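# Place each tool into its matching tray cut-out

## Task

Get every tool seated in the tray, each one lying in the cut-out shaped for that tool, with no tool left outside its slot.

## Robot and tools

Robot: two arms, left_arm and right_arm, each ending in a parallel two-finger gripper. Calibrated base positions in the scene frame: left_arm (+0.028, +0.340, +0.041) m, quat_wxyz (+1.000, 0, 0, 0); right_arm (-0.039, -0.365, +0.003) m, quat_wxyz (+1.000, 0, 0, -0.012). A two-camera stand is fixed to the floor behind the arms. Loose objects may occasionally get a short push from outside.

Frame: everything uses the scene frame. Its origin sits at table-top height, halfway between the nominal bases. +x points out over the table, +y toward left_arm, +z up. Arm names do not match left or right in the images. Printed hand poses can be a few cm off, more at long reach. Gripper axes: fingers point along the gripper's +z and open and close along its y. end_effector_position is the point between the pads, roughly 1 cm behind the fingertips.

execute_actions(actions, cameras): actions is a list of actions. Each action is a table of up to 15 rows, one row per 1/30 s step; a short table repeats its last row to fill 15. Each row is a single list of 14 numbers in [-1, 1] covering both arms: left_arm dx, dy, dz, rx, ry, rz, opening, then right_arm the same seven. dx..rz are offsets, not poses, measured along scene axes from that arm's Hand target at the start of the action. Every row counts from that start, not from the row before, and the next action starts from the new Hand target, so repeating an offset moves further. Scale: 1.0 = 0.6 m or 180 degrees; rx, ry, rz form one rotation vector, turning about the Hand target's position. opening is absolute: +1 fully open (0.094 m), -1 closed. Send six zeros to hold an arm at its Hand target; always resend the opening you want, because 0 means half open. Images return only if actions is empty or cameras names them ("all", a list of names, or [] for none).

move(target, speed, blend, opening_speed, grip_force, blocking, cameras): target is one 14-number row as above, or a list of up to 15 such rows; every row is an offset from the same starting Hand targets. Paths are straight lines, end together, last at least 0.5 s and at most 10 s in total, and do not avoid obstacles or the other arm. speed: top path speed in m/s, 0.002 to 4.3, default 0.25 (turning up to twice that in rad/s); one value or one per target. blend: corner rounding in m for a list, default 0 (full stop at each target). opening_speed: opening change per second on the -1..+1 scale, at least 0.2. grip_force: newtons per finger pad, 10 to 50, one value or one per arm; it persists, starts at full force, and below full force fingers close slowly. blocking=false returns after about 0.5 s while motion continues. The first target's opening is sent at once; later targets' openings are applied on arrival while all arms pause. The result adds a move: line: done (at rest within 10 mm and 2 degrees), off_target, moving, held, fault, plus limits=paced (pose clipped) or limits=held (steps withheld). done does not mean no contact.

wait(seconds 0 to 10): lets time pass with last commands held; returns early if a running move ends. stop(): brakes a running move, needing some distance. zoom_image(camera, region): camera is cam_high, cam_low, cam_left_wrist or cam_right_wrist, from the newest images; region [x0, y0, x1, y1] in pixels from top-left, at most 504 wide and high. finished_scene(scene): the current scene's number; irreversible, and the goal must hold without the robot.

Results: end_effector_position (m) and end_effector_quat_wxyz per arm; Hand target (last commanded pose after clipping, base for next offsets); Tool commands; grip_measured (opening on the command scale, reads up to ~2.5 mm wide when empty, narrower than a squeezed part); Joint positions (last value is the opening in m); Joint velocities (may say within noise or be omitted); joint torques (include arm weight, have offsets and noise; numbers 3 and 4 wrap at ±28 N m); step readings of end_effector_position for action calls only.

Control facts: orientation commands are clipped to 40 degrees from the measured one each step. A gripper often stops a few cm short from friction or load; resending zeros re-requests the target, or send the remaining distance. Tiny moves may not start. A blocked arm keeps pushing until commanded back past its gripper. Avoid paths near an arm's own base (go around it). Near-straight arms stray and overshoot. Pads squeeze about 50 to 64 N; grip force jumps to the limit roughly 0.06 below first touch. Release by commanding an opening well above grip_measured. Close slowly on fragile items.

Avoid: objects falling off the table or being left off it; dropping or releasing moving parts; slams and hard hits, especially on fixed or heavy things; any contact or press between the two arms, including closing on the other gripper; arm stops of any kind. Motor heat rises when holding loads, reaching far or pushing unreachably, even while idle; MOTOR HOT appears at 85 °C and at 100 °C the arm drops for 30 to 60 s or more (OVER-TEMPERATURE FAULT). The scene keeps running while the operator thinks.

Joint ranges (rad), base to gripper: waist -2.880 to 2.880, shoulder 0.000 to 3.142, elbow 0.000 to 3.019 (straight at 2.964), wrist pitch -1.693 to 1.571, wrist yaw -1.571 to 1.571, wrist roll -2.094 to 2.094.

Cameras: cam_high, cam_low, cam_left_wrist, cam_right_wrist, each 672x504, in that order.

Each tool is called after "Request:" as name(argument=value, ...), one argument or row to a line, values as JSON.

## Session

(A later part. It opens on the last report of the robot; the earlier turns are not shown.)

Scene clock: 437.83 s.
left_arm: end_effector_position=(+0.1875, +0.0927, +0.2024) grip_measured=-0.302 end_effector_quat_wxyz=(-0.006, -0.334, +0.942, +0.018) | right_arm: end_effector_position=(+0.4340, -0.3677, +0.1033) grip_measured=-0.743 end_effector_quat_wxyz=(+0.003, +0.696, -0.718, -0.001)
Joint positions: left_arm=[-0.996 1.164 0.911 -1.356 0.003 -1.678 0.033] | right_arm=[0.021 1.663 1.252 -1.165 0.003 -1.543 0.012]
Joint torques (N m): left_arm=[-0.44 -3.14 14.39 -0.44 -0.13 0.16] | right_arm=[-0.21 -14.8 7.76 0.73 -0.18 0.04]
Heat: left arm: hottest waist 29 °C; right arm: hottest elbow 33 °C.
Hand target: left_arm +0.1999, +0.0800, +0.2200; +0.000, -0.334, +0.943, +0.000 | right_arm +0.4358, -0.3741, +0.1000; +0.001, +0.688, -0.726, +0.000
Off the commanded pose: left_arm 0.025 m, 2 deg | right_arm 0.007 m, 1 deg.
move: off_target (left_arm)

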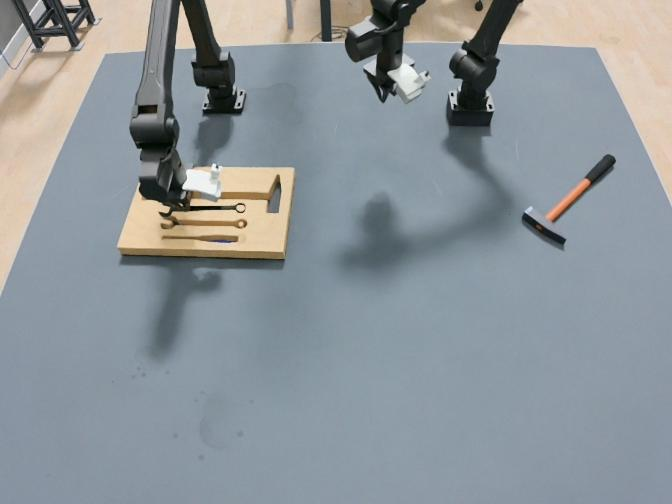

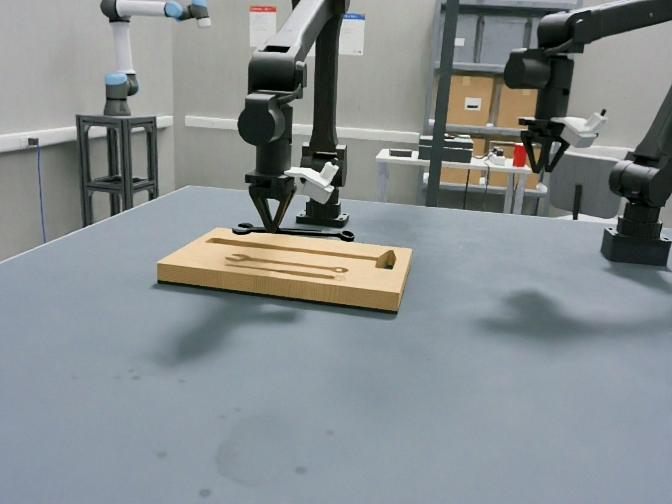

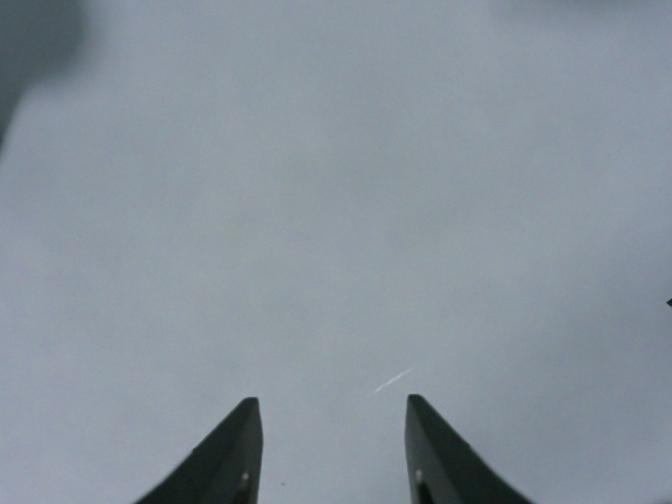

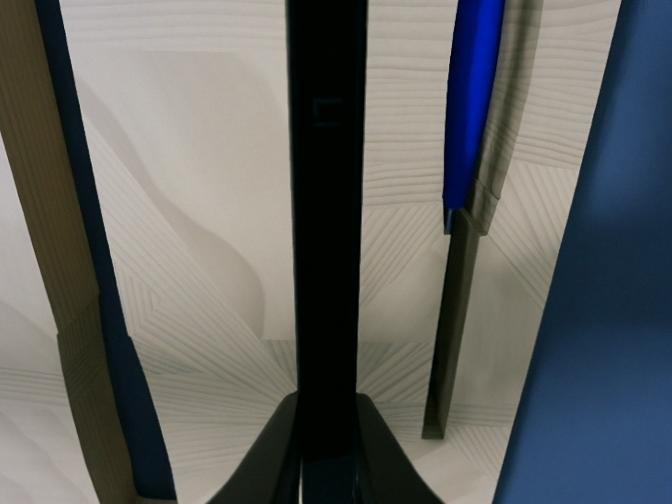

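Request:
zoom_image(
  camera="cam_right_wrist",
  region=[400, 0, 672, 252],
)

Request:
zoom_image(
  camera="cam_right_wrist",
  region=[220, 330, 560, 504],
)

Request:
zoom_image(
  camera="cam_high",
  region=[110, 155, 310, 265],
)

Scaled by 1.853 from the camera's 672x504 image, which has a finer 960x720 frame.

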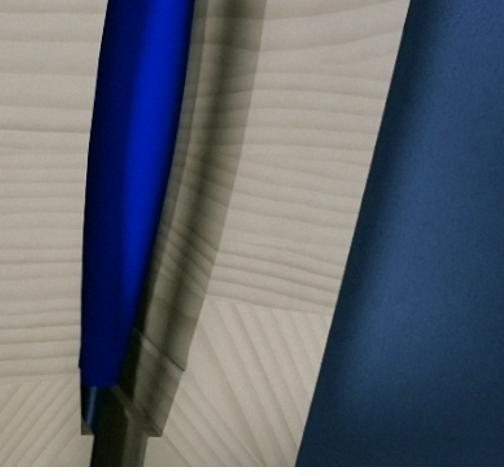

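Scaled by 1.482 from the camera's 672x504 image, which has a finer 960x720 frame.

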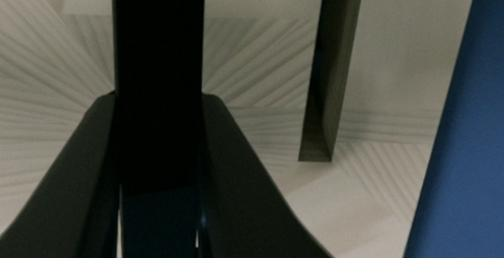

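Scaled by 2.520 from the camera's 672x504 image, which has a finer 960x720 frame.

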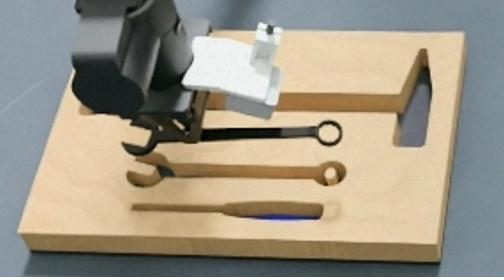

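Request:
zoom_image(
  camera="cam_high",
  region=[145, 190, 265, 250],
)

Request:
zoom_image(
  camera="cam_low",
  region=[200, 210, 400, 300],
)

Scaled by 4.200 from the camera's 672x504 image, which has a finer 960x720 frame.

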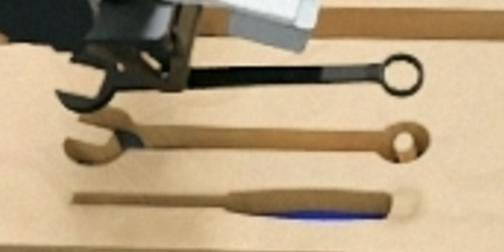

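Scaled by 2.520 from the camera's 672x504 image, which has a finer 960x720 frame.

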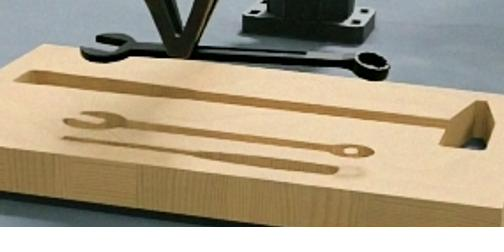

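Request:
move(
  target=[0,0,0,0,0,0,-0.3, 0.001,-0.009,-0.073,0,0,-0.0067,-0.95],
  speed=0.06,
  cameras=["cam_high","cam_low","cam_right_wrist"],
)

Request:
zoom_image(
  camera="cam_high",
  region=[145, 190, 265, 250],
)

Request:
zoom_image(
  camera="cam_low",
  region=[200, 210, 400, 300],
)

Scene clock: 475.40 s.
left_arm: end_effector_position=(+0.1875, +0.0927, +0.2024) grip_measured=-0.302 end_effector_quat_wxyz=(-0.006, -0.334, +0.942, +0.018) | right_arm: end_effector_position=(+0.4348, -0.3721, +0.0586) grip_measured=-0.743 end_effector_quat_wxyz=(+0.004, +0.689, -0.724, -0.001)
Joint positions: left_arm=[-0.996 1.164 0.911 -1.356 0.003 -1.678 0.033] | right_arm=[0.011 1.719 1.196 -1.055 0.003 -1.533 0.012]
Joint torques (N m): left_arm=[-0.56 -3.08 14.42 -0.43 -0.14 0.17] | right_arm=[-0.15 -15.21 7.35 0.77 -0.2 0.04]
Heat: left arm: hottest elbow 38 °C; right arm: hottest elbow 32 °C.
Hand target: left_arm +0.1999, +0.0800, +0.2200; +0.000, -0.334, +0.942, +0.000 | right_arm +0.4365, -0.3796, +0.0562; +0.001, +0.680, -0.733, +0.000
Off the commanded pose: left_arm 0.025 m, 2 deg | right_arm 0.008 m, 2 deg.
move: off_target (left_arm)
Images, in order (width x height): cam_high 672x504, cam_low 672x504, cam_right_wrist 672x504.

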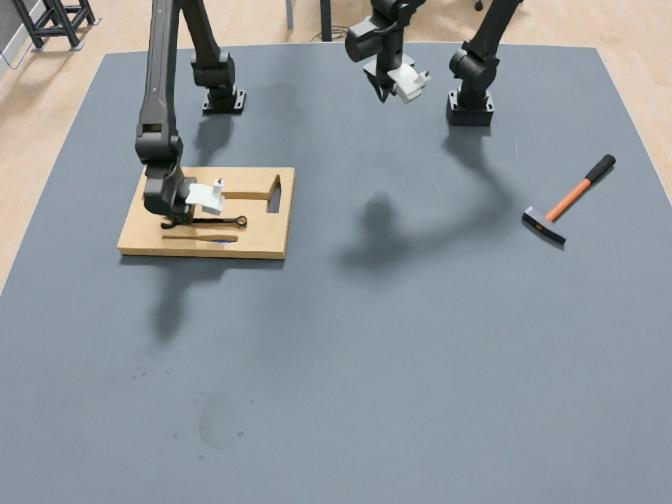

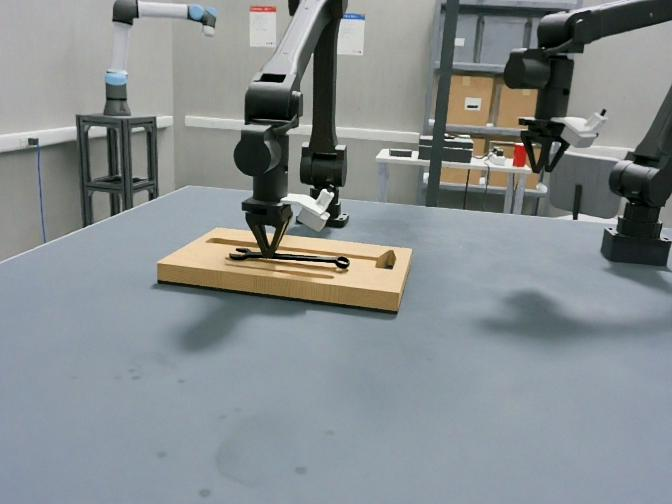

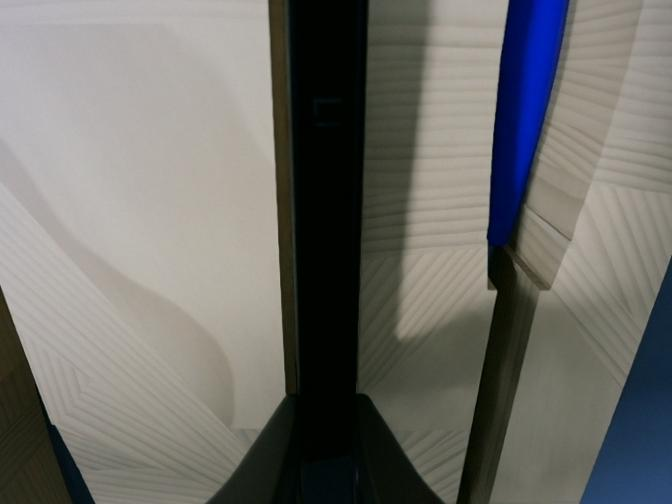

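Scaled by 4.200 from the camera's 672x504 image, which has a finer 960x720 frame.

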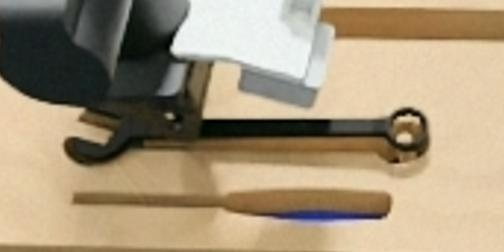

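Scaled by 2.520 from the camera's 672x504 image, which has a finer 960x720 frame.

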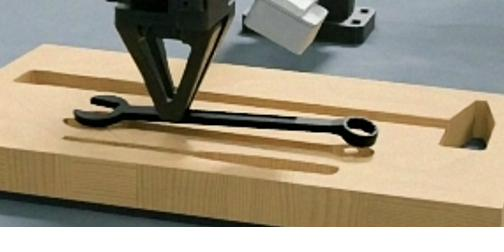

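Request:
zoom_image(
  camera="cam_right_wrist",
  region=[230, 0, 430, 252],
)

Request:
zoom_image(
  camera="cam_right_wrist",
  region=[230, 252, 430, 504],
)

Scaled by 2.000 from the camera's 672x504 image, which has a finer 960x720 frame.

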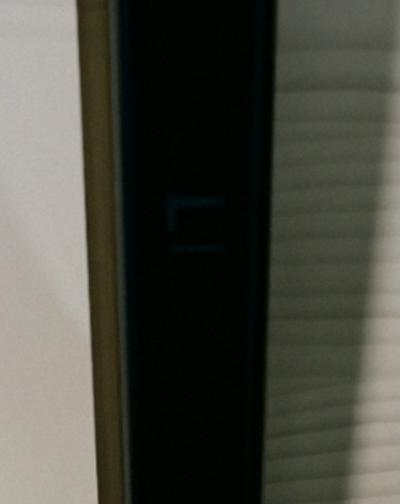

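Scaled by 2.000 from the camera's 672x504 image, which has a finer 960x720 frame.

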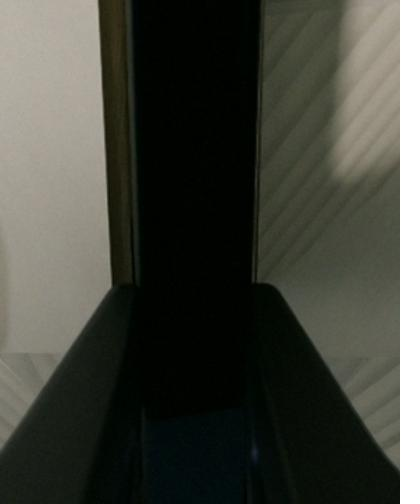

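Request:
move(
  target=[0,0,0,0,0,0,-0.3, -0.0083,-0.0055,0,0,0,0,-0.95],
  speed=0.06,
  cameras=["cam_right_wrist"],
)

Request:
zoom_image(
  camera="cam_right_wrist",
  region=[230, 0, 430, 252],
)

Request:
zoom_image(
  camera="cam_right_wrist",
  region=[230, 252, 430, 504],
)

Scene clock: 487.63 s.
left_arm: end_effector_position=(+0.1875, +0.0927, +0.2024) grip_measured=-0.302 end_effector_quat_wxyz=(-0.006, -0.334, +0.942, +0.018) | right_arm: end_effector_position=(+0.4308, -0.3747, +0.0548) grip_measured=-0.743 end_effector_quat_wxyz=(+0.006, +0.687, -0.726, -0.004)
Joint positions: left_arm=[-0.996 1.164 0.911 -1.356 0.003 -1.678 0.033] | right_arm=[0.006 1.719 1.184 -1.05 0.003 -1.533 0.012]
Joint torques (N m): left_arm=[-0.5 -3.14 14.41 -0.44 -0.14 0.16] | right_arm=[-0.32 -16.09 6.98 0.77 -0.19 -0.04]
Heat: left arm: hottest elbow 40 °C; right arm: hottest elbow 31 °C.
Hand target: left_arm +0.1999, +0.0800, +0.2200; +0.000, -0.334, +0.942, +0.000 | right_arm +0.4315, -0.3828, +0.0561; +0.001, +0.680, -0.733, +0.000
Off the commanded pose: left_arm 0.025 m, 2 deg | right_arm 0.008 m, 1 deg.
move: off_target (left_arm)
Images, in order (width x height): cam_right_wrist 672x504.

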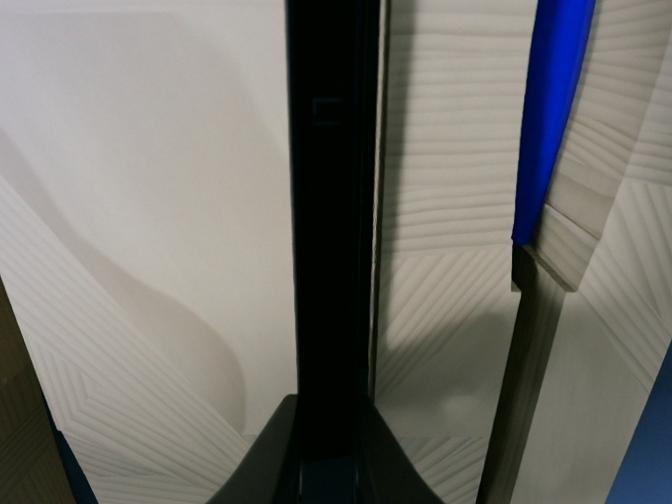

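Scaled by 2.000 from the camera's 672x504 image, which has a finer 960x720 frame.

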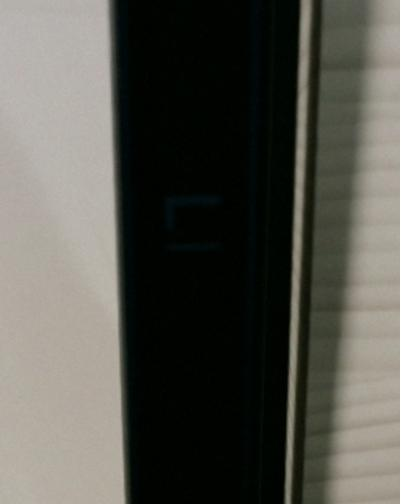

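Scaled by 2.000 from the camera's 672x504 image, which has a finer 960x720 frame.

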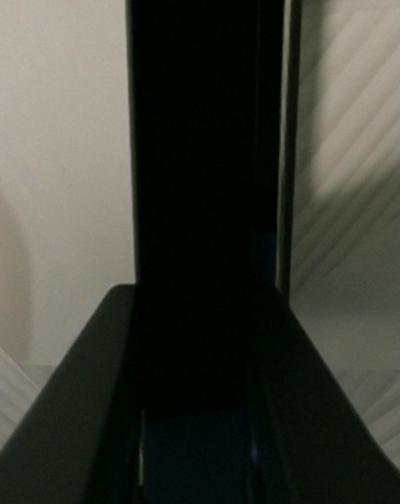

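Request:
execute_actions(
  actions=[],
  cameras=["cam_high","cam_low"],
)

Request:
zoom_image(
  camera="cam_high",
  region=[145, 190, 265, 250],
)

Request:
zoom_image(
  camera="cam_low",
  region=[200, 220, 380, 300],
)

Scene clock: 491.47 s.
left_arm: end_effector_position=(+0.1875, +0.0927, +0.2024) grip_measured=-0.302 end_effector_quat_wxyz=(-0.006, -0.334, +0.942, +0.018) | right_arm: end_effector_position=(+0.4308, -0.3749, +0.0548) grip_measured=-0.743 end_effector_quat_wxyz=(+0.006, +0.687, -0.726, -0.004)
Joint positions: left_arm=[-0.996 1.164 0.911 -1.356 0.003 -1.678 0.033] | right_arm=[0.005 1.719 1.184 -1.05 0.003 -1.533 0.012]
Joint velocities: within noise
Joint torques (N m): left_arm=[-0.5 -3.14 14.42 -0.43 -0.13 0.17] | right_arm=[-0.21 -15.97 6.97 0.68 -0.2 -0.04]
Heat: left arm: hottest elbow 40 °C; right arm: hottest elbow 31 °C.
Hand target: left_arm +0.1999, +0.0800, +0.2200; +0.000, -0.334, +0.942, +0.000 | right_arm +0.4315, -0.3829, +0.0561; +0.001, +0.680, -0.733, +0.000
Tool commands: left_gripper/opening=-0.3 right_gripper/opening=-0.95
Off the commanded pose: left_arm 0.025 m, 2 deg | right_arm 0.008 m, 1 deg.
Images, in order (width x height): cam_high 672x504, cam_low 672x504.

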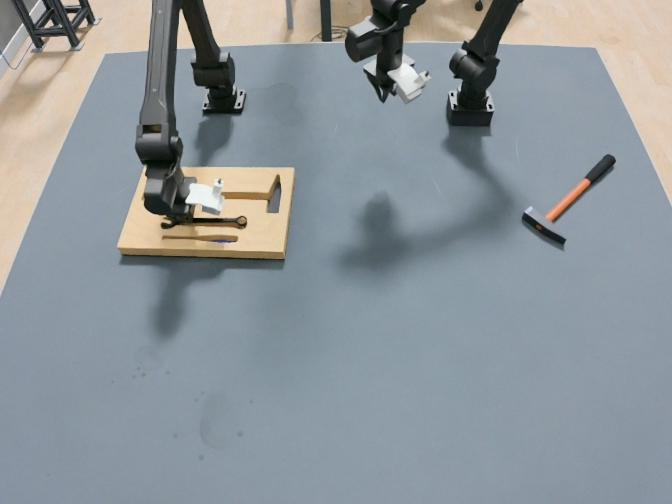

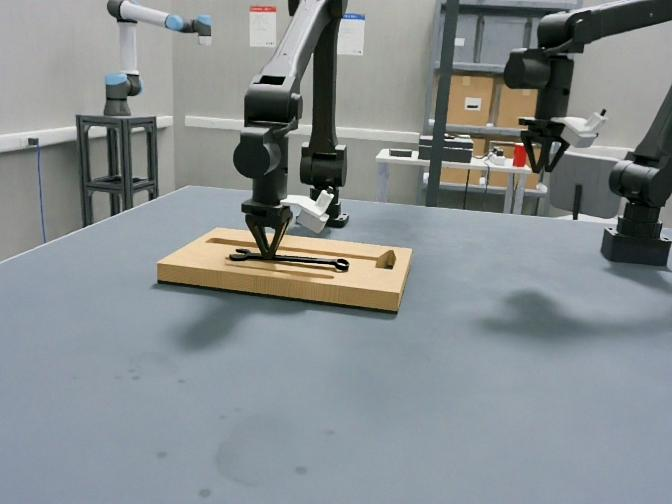

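Scaled by 4.200 from the camera's 672x504 image, which has a finer 960x720 frame.

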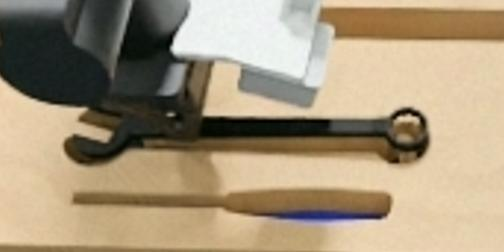

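Scaled by 2.800 from the camera's 672x504 image, which has a finer 960x720 frame.

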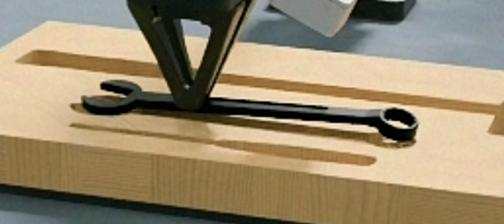

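Request:
move(
  target=[0,0,0,0,0,0,-0.3, 0.0035,-0.004,-0.017,0,0,0,-0.95],
  speed=0.05,
  cameras=["cam_right_wrist","cam_high"],
)

Request:
zoom_image(
  camera="cam_high",
  region=[145, 190, 265, 250],
)

Request:
zoom_image(
  camera="cam_right_wrist",
  region=[230, 152, 430, 404],
)

Scene clock: 495.93 s.
left_arm: end_effector_position=(+0.1875, +0.0927, +0.2024) grip_measured=-0.302 end_effector_quat_wxyz=(-0.006, -0.334, +0.942, +0.018) | right_arm: end_effector_position=(+0.4325, -0.3778, +0.0496) grip_measured=-0.743 end_effector_quat_wxyz=(+0.003, +0.685, -0.729, -0.001)
Joint positions: left_arm=[-0.996 1.164 0.911 -1.356 0.003 -1.678 0.033] | right_arm=[-0.001 1.725 1.176 -1.027 0.003 -1.533 0.012]
Joint torques (N m): left_arm=[-0.5 -3.08 14.42 -0.42 -0.14 0.17] | right_arm=[-0.15 -15.03 7.23 0.79 -0.18 -0.09]
Heat: left arm: hottest elbow 40 °C; right arm: hottest elbow 31 °C.
Hand target: left_arm +0.1999, +0.0800, +0.2200; +0.000, -0.334, +0.942, +0.000 | right_arm +0.4336, -0.3852, +0.0459; +0.001, +0.680, -0.733, +0.000
Off the commanded pose: left_arm 0.025 m, 2 deg | right_arm 0.008 m, 1 deg.
move: off_target (left_arm)
Images, in order (width x height): cam_high 672x504, cam_right_wrist 672x504.

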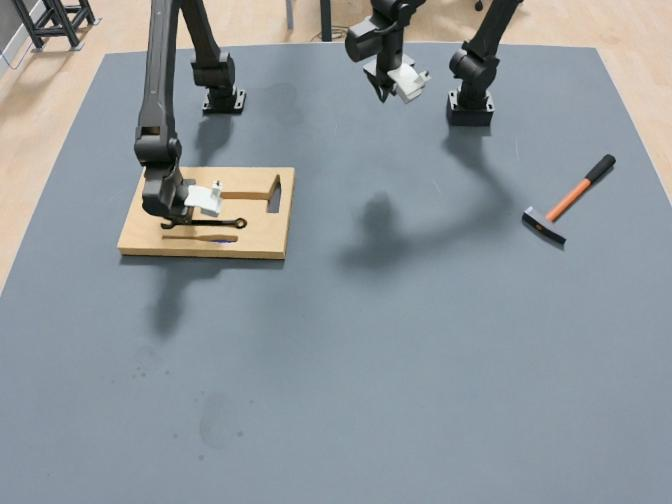

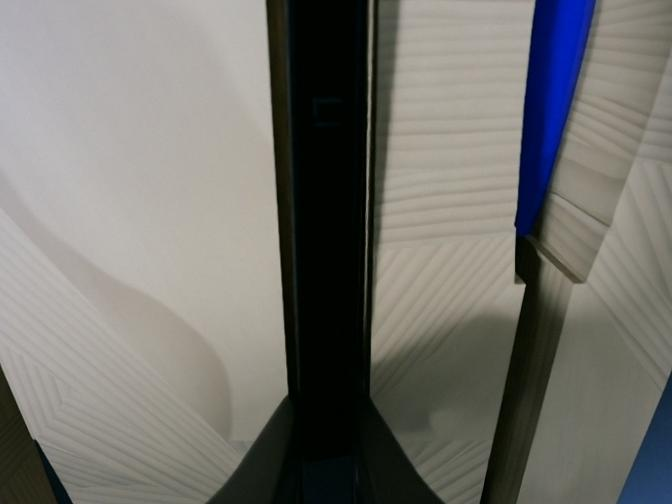

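Scaled by 4.200 from the camera's 672x504 image, which has a finer 960x720 frame.

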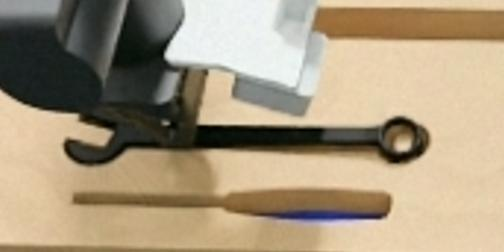

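Scaled by 2.000 from the camera's 672x504 image, which has a finer 960x720 frame.

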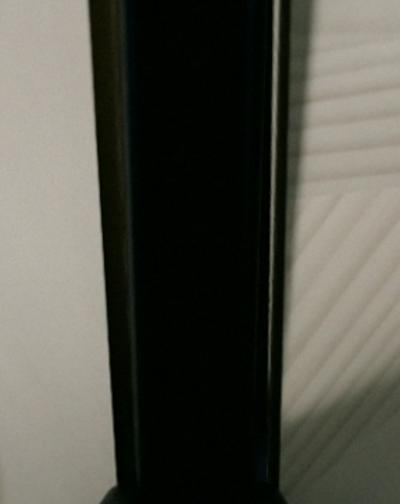

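Request:
move(
  target=[0,0,0,0,0,0,-0.3, 0.0,-0.0005,-0.018,0,0,0,-0.95],
  speed=0.04,
  cameras=["cam_right_wrist","cam_high","cam_low"],
)

Request:
zoom_image(
  camera="cam_high",
  region=[145, 190, 265, 250],
)

Request:
zoom_image(
  camera="cam_low",
  region=[200, 220, 380, 300],
)

Scene clock: 500.37 s.
left_arm: end_effector_position=(+0.1875, +0.0927, +0.2024) grip_measured=-0.302 end_effector_quat_wxyz=(-0.006, -0.334, +0.942, +0.018) | right_arm: end_effector_position=(+0.4331, -0.3778, +0.0480) grip_measured=-0.743 end_effector_quat_wxyz=(+0.001, +0.685, -0.729, +0.001)
Joint positions: left_arm=[-0.996 1.164 0.911 -1.356 0.003 -1.678 0.033] | right_arm=[-0.001 1.726 1.172 -1.017 0.003 -1.533 0.012]
Joint torques (N m): left_arm=[-0.38 -3.14 14.42 -0.43 -0.14 0.16] | right_arm=[-0.44 -13.86 6.48 1.46 -0.19 -0.09]
Heat: left arm: hottest elbow 41 °C; right arm: hottest elbow 31 °C.
Hand target: left_arm +0.1999, +0.0800, +0.2200; +0.000, -0.334, +0.942, +0.000 | right_arm +0.4336, -0.3855, +0.0352; +0.001, +0.680, -0.733, +0.000
Off the commanded pose: left_arm 0.025 m, 2 deg | right_arm 0.015 m, 1 deg.
move: off_target (left_arm, right_arm)
Images, in order (width x height): cam_high 672x504, cam_low 672x504, cam_right_wrist 672x504.

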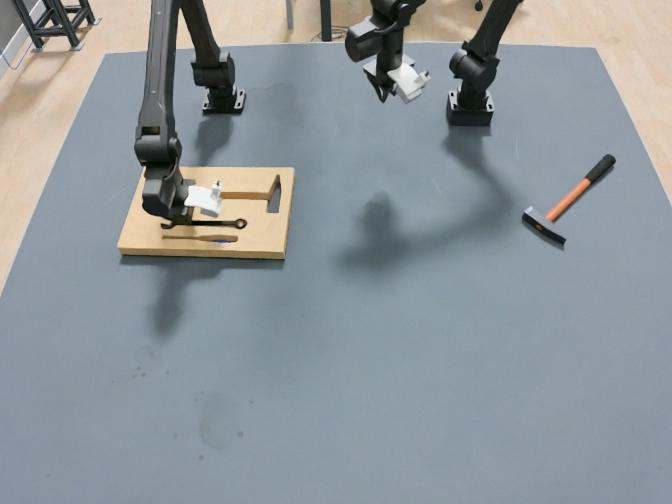

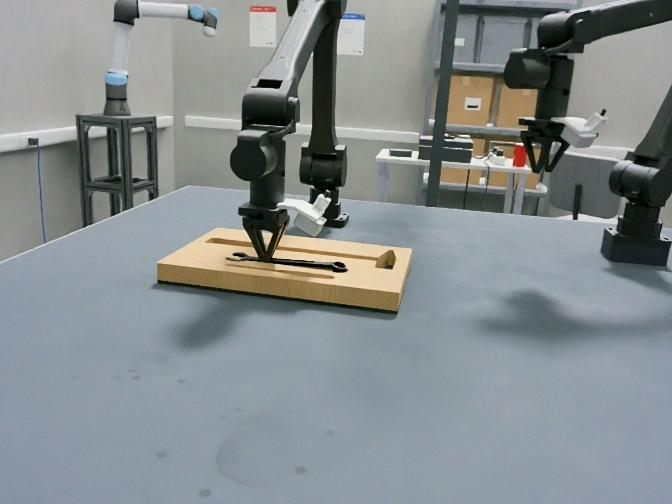

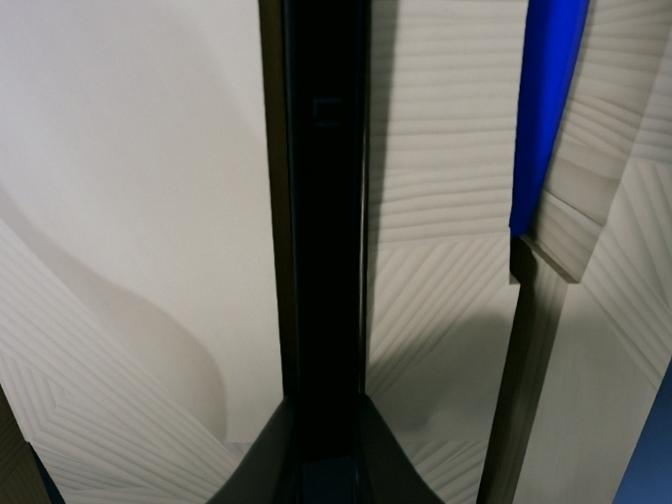

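Scaled by 4.200 from the camera's 672x504 image, which has a finer 960x720 frame.

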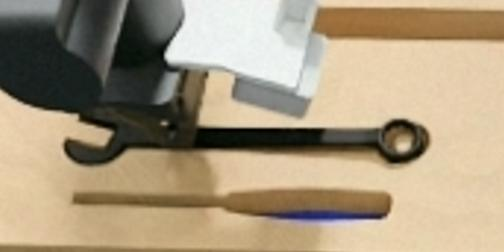

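Scaled by 2.800 from the camera's 672x504 image, which has a finer 960x720 frame.

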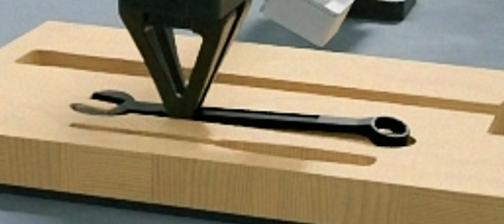

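Request:
move(
  target=[0,0,0,0,0,0,-0.3, 0.0,0,0,0,0,0,-0.4],
  opening_speed=0.5,
  cameras=["cam_right_wrist","cam_high","cam_low"],
)

Request:
zoom_image(
  camera="cam_high",
  region=[145, 190, 265, 250],
)

Request:
zoom_image(
  camera="cam_low",
  region=[200, 220, 380, 300],
)

Scene clock: 505.63 s.
left_arm: end_effector_position=(+0.1875, +0.0927, +0.2024) grip_measured=-0.302 end_effector_quat_wxyz=(-0.006, -0.334, +0.942, +0.018) | right_arm: end_effector_position=(+0.4274, -0.3777, +0.0478) grip_measured=-0.405 end_effector_quat_wxyz=(+0.005, +0.685, -0.729, -0.002)
Joint positions: left_arm=[-0.996 1.164 0.911 -1.356 0.003 -1.678 0.033] | right_arm=[-0.001 1.719 1.162 -1.023 0.003 -1.533 0.028]
Joint torques (N m): left_arm=[-0.44 -3.14 14.42 -0.43 -0.13 0.17] | right_arm=[-0.32 -12.86 7.32 1.68 -0.18 -0.11]
Heat: left arm: hottest elbow 41 °C; right arm: hottest elbow 31 °C.
Hand target: left_arm +0.1999, +0.0800, +0.2200; +0.000, -0.334, +0.942, +0.000 | right_arm +0.4336, -0.3855, +0.0351; +0.001, +0.680, -0.733, +0.000
Off the commanded pose: left_arm 0.025 m, 2 deg | right_arm 0.016 m, 1 deg.
move: off_target (left_arm, right_arm)
Images, in order (width x height): cam_high 672x504, cam_low 672x504, cam_right_wrist 672x504.

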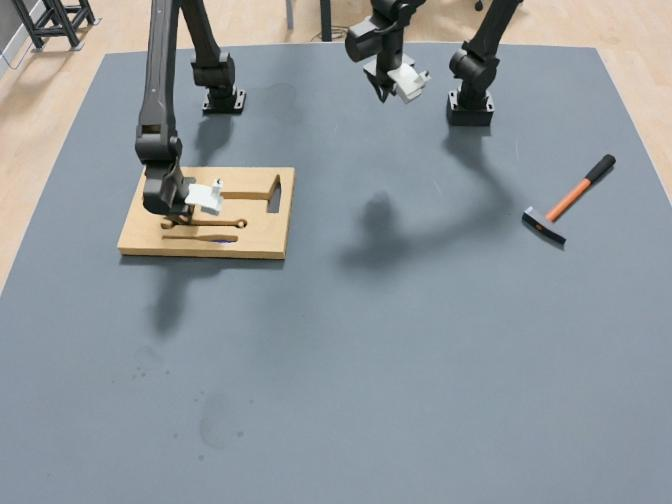

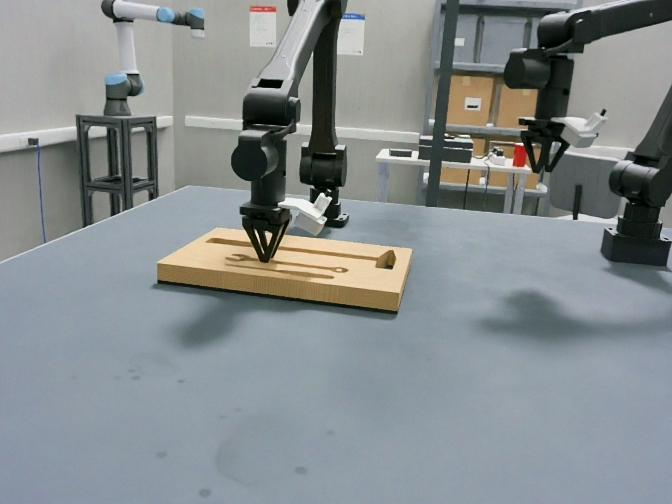

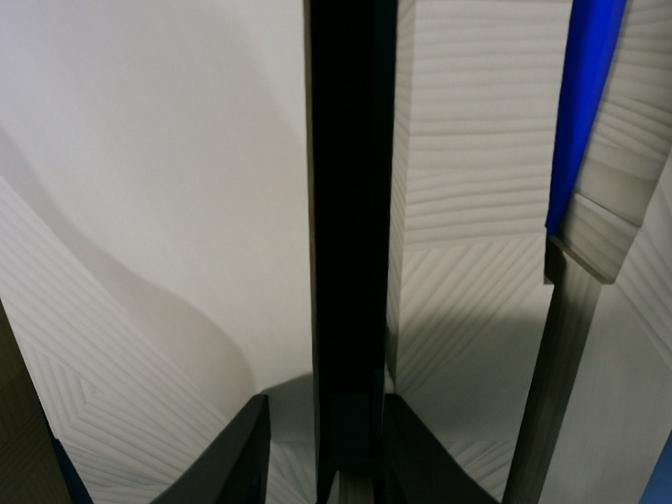

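Scaled by 4.200 from the camera's 672x504 image, which has a finer 960x720 frame.

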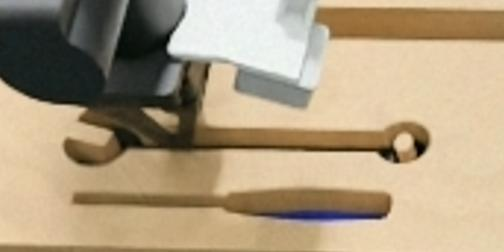

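Scaled by 2.800 from the camera's 672x504 image, which has a finer 960x720 frame.

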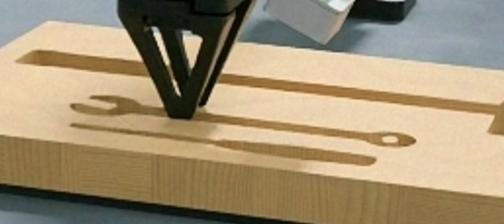

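Request:
move(
  target=[
    [0.2168,0.3167,0,0,0,0.2611,0.0, 0,0,0.333,0,0,0,-0.3],
    [0.3002,0.7267,-0.1667,0,0,0.5233,0.0, -0.081,0.2008,0.4415,0,0,0,-0.3],
  ],
  speed=0.25,
  blend=0.03,
  cameras=["all"],
)

Scene clock: 526.10 s.
left_arm: end_effector_position=(+0.3605, +0.5040, +0.1090) grip_measured=-0.002 end_effector_quat_wxyz=(+0.017, +0.915, -0.404, -0.014) | right_arm: end_effector_position=(+0.3765, -0.2733, +0.2693) grip_measured=-0.302 end_effector_quat_wxyz=(+0.030, +0.678, -0.734, -0.018)
Joint positions: left_arm=[0.459 1.478 0.934 -1.07 0.001 -1.851 0.047] | right_arm=[0.242 1.495 1.497 -1.643 -0.001 -1.273 0.033]
Joint torques (N m): left_arm=[-0.79 -6.01 12.72 0.08 -0.02 -0.01] | right_arm=[1.96 -15.09 14.22 -0.18 -0.08 0.04]
Heat: left arm: hottest elbow 42 °C; right arm: hottest elbow 31 °C.
Hand target: left_arm +0.3801, +0.5160, +0.1201; +0.000, +0.918, -0.397, +0.000 | right_arm +0.3850, -0.2651, +0.3001; +0.001, +0.680, -0.733, +0.000
Off the commanded pose: left_arm 0.025 m, 3 deg | right_arm 0.033 m, 4 deg.
move: off_target (left_arm, right_arm)

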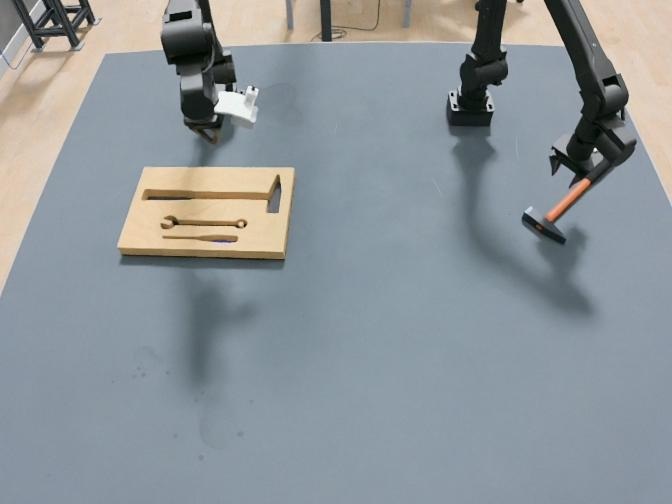

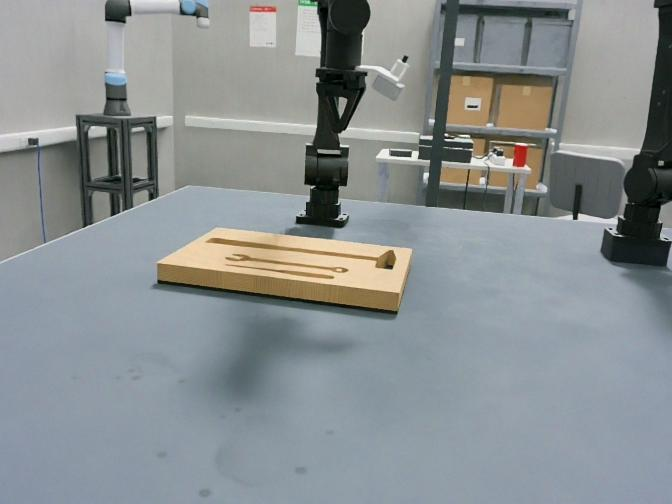

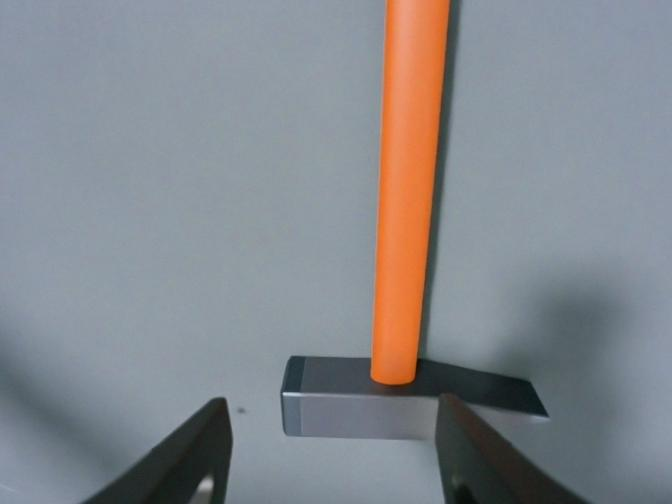

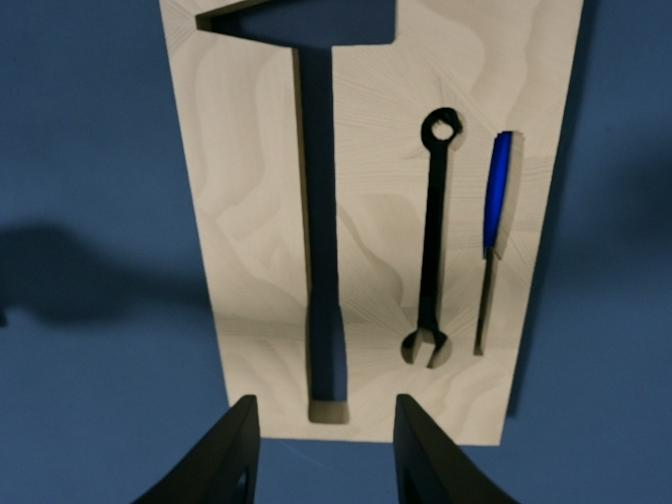

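Request:
zoom_image(
  camera="cam_left_wrist",
  region=[250, 0, 590, 252],
)

Request:
zoom_image(
  camera="cam_left_wrist",
  region=[250, 252, 590, 504],
)

Request:
zoom_image(
  camera="cam_right_wrist",
  region=[180, 0, 430, 250],
)

Request:
zoom_image(
  camera="cam_right_wrist",
  region=[180, 250, 430, 500],
)

Scaled by 1.482 from the camera's 672x504 image, which has a finer 960x720 frame.

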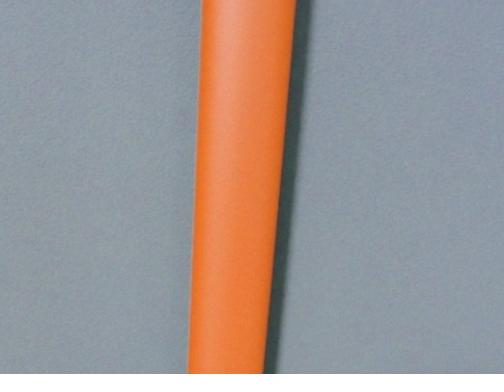

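Scaled by 1.482 from the camera's 672x504 image, which has a finer 960x720 frame.

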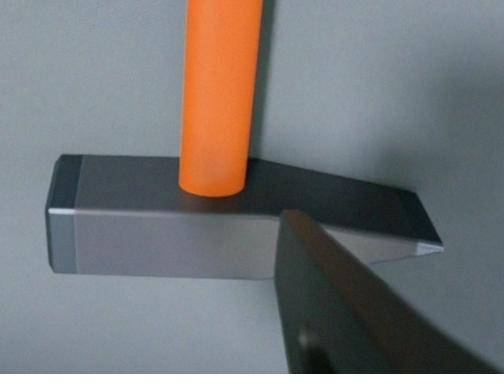

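Scaled by 2.016 from the camera's 672x504 image, which has a finer 960x720 frame.

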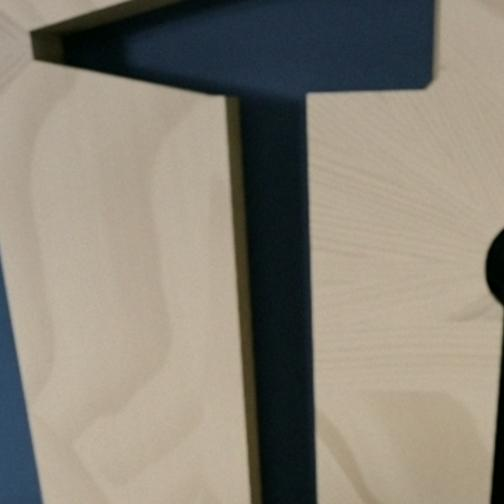

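Scaled by 2.016 from the camera's 672x504 image, which has a finer 960x720 frame.

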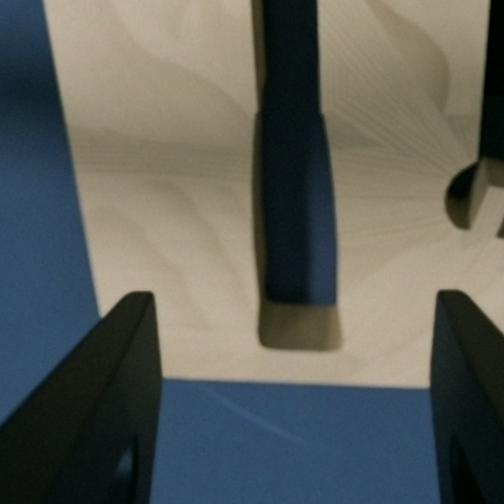

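Request:
move(
  target=[0.0057,-0.0042,-0.1168,0,0,0,0.0, -0.225,-0.225,-0.083,0,0,0,-0.3],
  speed=0.15,
  cameras=["cam_left_wrist"],
)

Scene clock: 557.83 s.
left_arm: end_effector_position=(+0.3828, +0.5150, +0.0544) grip_measured=-0.002 end_effector_quat_wxyz=(-0.001, +0.917, -0.399, +0.002) | right_arm: end_effector_position=(+0.2508, -0.3954, +0.2491) grip_measured=-0.302 end_effector_quat_wxyz=(+0.008, +0.683, -0.731, -0.006)
Joint positions: left_arm=[0.459 1.602 0.905 -0.869 0.001 -1.861 0.047] | right_arm=[-0.076 1.111 1.096 -1.576 0.004 -1.603 0.033]
Joint torques (N m): left_arm=[-1.67 -6.89 7.73 0.16 -0.03 0] | right_arm=[-0.38 -8.12 8.21 0.76 -0.21 -0.14]
Heat: left arm: hottest elbow 40 °C; right arm: hottest elbow 33 °C.
Hand target: left_arm +0.3835, +0.5135, +0.0499; +0.000, +0.918, -0.397, +0.000 | right_arm +0.2501, -0.4001, +0.2503; +0.001, +0.680, -0.733, +0.000
Off the commanded pose: left_arm 0.005 m, 0 deg | right_arm 0.005 m, 1 deg.
move: done
Images, in order (width x height): cam_left_wrist 672x504.

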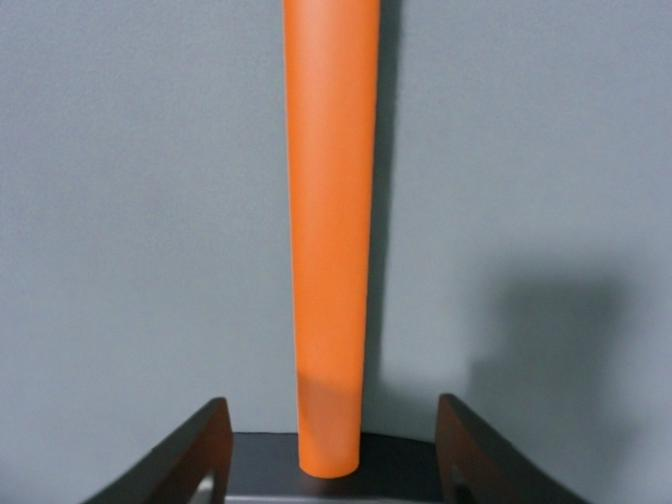

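Request:
move(
  target=[0.0,0.0,-0.0645,0,0,0,0.0, 0,0,0,0,0,0,-0.3],
  speed=0.08,
  cameras=["cam_left_wrist"],
)

Scene clock: 562.40 s.
left_arm: end_effector_position=(+0.3826, +0.5149, +0.0151) grip_measured=-0.002 end_effector_quat_wxyz=(-0.001, +0.917, -0.399, +0.001) | right_arm: end_effector_position=(+0.2508, -0.3954, +0.2491) grip_measured=-0.302 end_effector_quat_wxyz=(+0.008, +0.683, -0.730, -0.006)
Joint positions: left_arm=[0.459 1.682 0.871 -0.758 0.001 -1.861 0.047] | right_arm=[-0.076 1.111 1.096 -1.576 0.004 -1.603 0.033]
Joint torques (N m): left_arm=[-1.73 -7.36 7.04 0.16 -0.02 -0.01] | right_arm=[-0.38 -8.18 8.18 0.69 -0.22 -0.15]
Heat: left arm: hottest elbow 39 °C; right arm: hottest elbow 33 °C.
Hand target: left_arm +0.3834, +0.5135, +0.0112; +0.000, +0.918, -0.397, +0.000 | right_arm +0.2501, -0.4000, +0.2503; +0.001, +0.680, -0.733, +0.000
Off the commanded pose: left_arm 0.004 m, 0 deg | right_arm 0.005 m, 1 deg.
move: done
Images, in order (width x height): cam_left_wrist 672x504.

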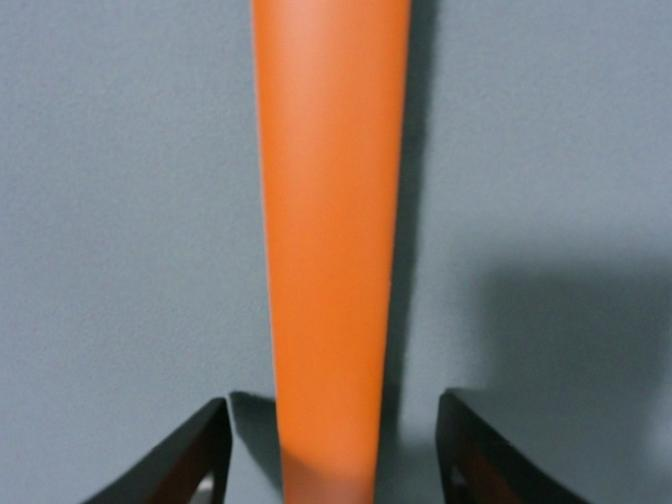

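Request:
move(
  target=[0,0,0,0,0,0,-0.85, 0,0,0,0,0,0,-0.3],
  speed=0.08,
  opening_speed=0.5,
)

Scene clock: 566.30 s.
left_arm: end_effector_position=(+0.3820, +0.5146, +0.0147) grip_measured=-0.604 end_effector_quat_wxyz=(+0.000, +0.916, -0.401, +0.001) | right_arm: end_effector_position=(+0.2508, -0.3954, +0.2491) grip_measured=-0.302 end_effector_quat_wxyz=(+0.008, +0.683, -0.730, -0.006)
Joint positions: left_arm=[0.459 1.682 0.87 -0.757 0.001 -1.857 0.019] | right_arm=[-0.076 1.111 1.096 -1.576 0.004 -1.603 0.033]
Joint torques (N m): left_arm=[-1.73 -7.36 7.12 0.16 -0.03 -0.04] | right_arm=[-0.21 -7.94 8.18 0.7 -0.22 -0.15]
Heat: left arm: hottest elbow 39 °C; right arm: hottest elbow 34 °C.
Hand target: left_arm +0.3835, +0.5135, +0.0112; +0.000, +0.918, -0.397, +0.000 | right_arm +0.2501, -0.4000, +0.2503; +0.001, +0.680, -0.733, +0.000
Off the commanded pose: left_arm 0.004 m, 1 deg | right_arm 0.005 m, 1 deg.
move: done


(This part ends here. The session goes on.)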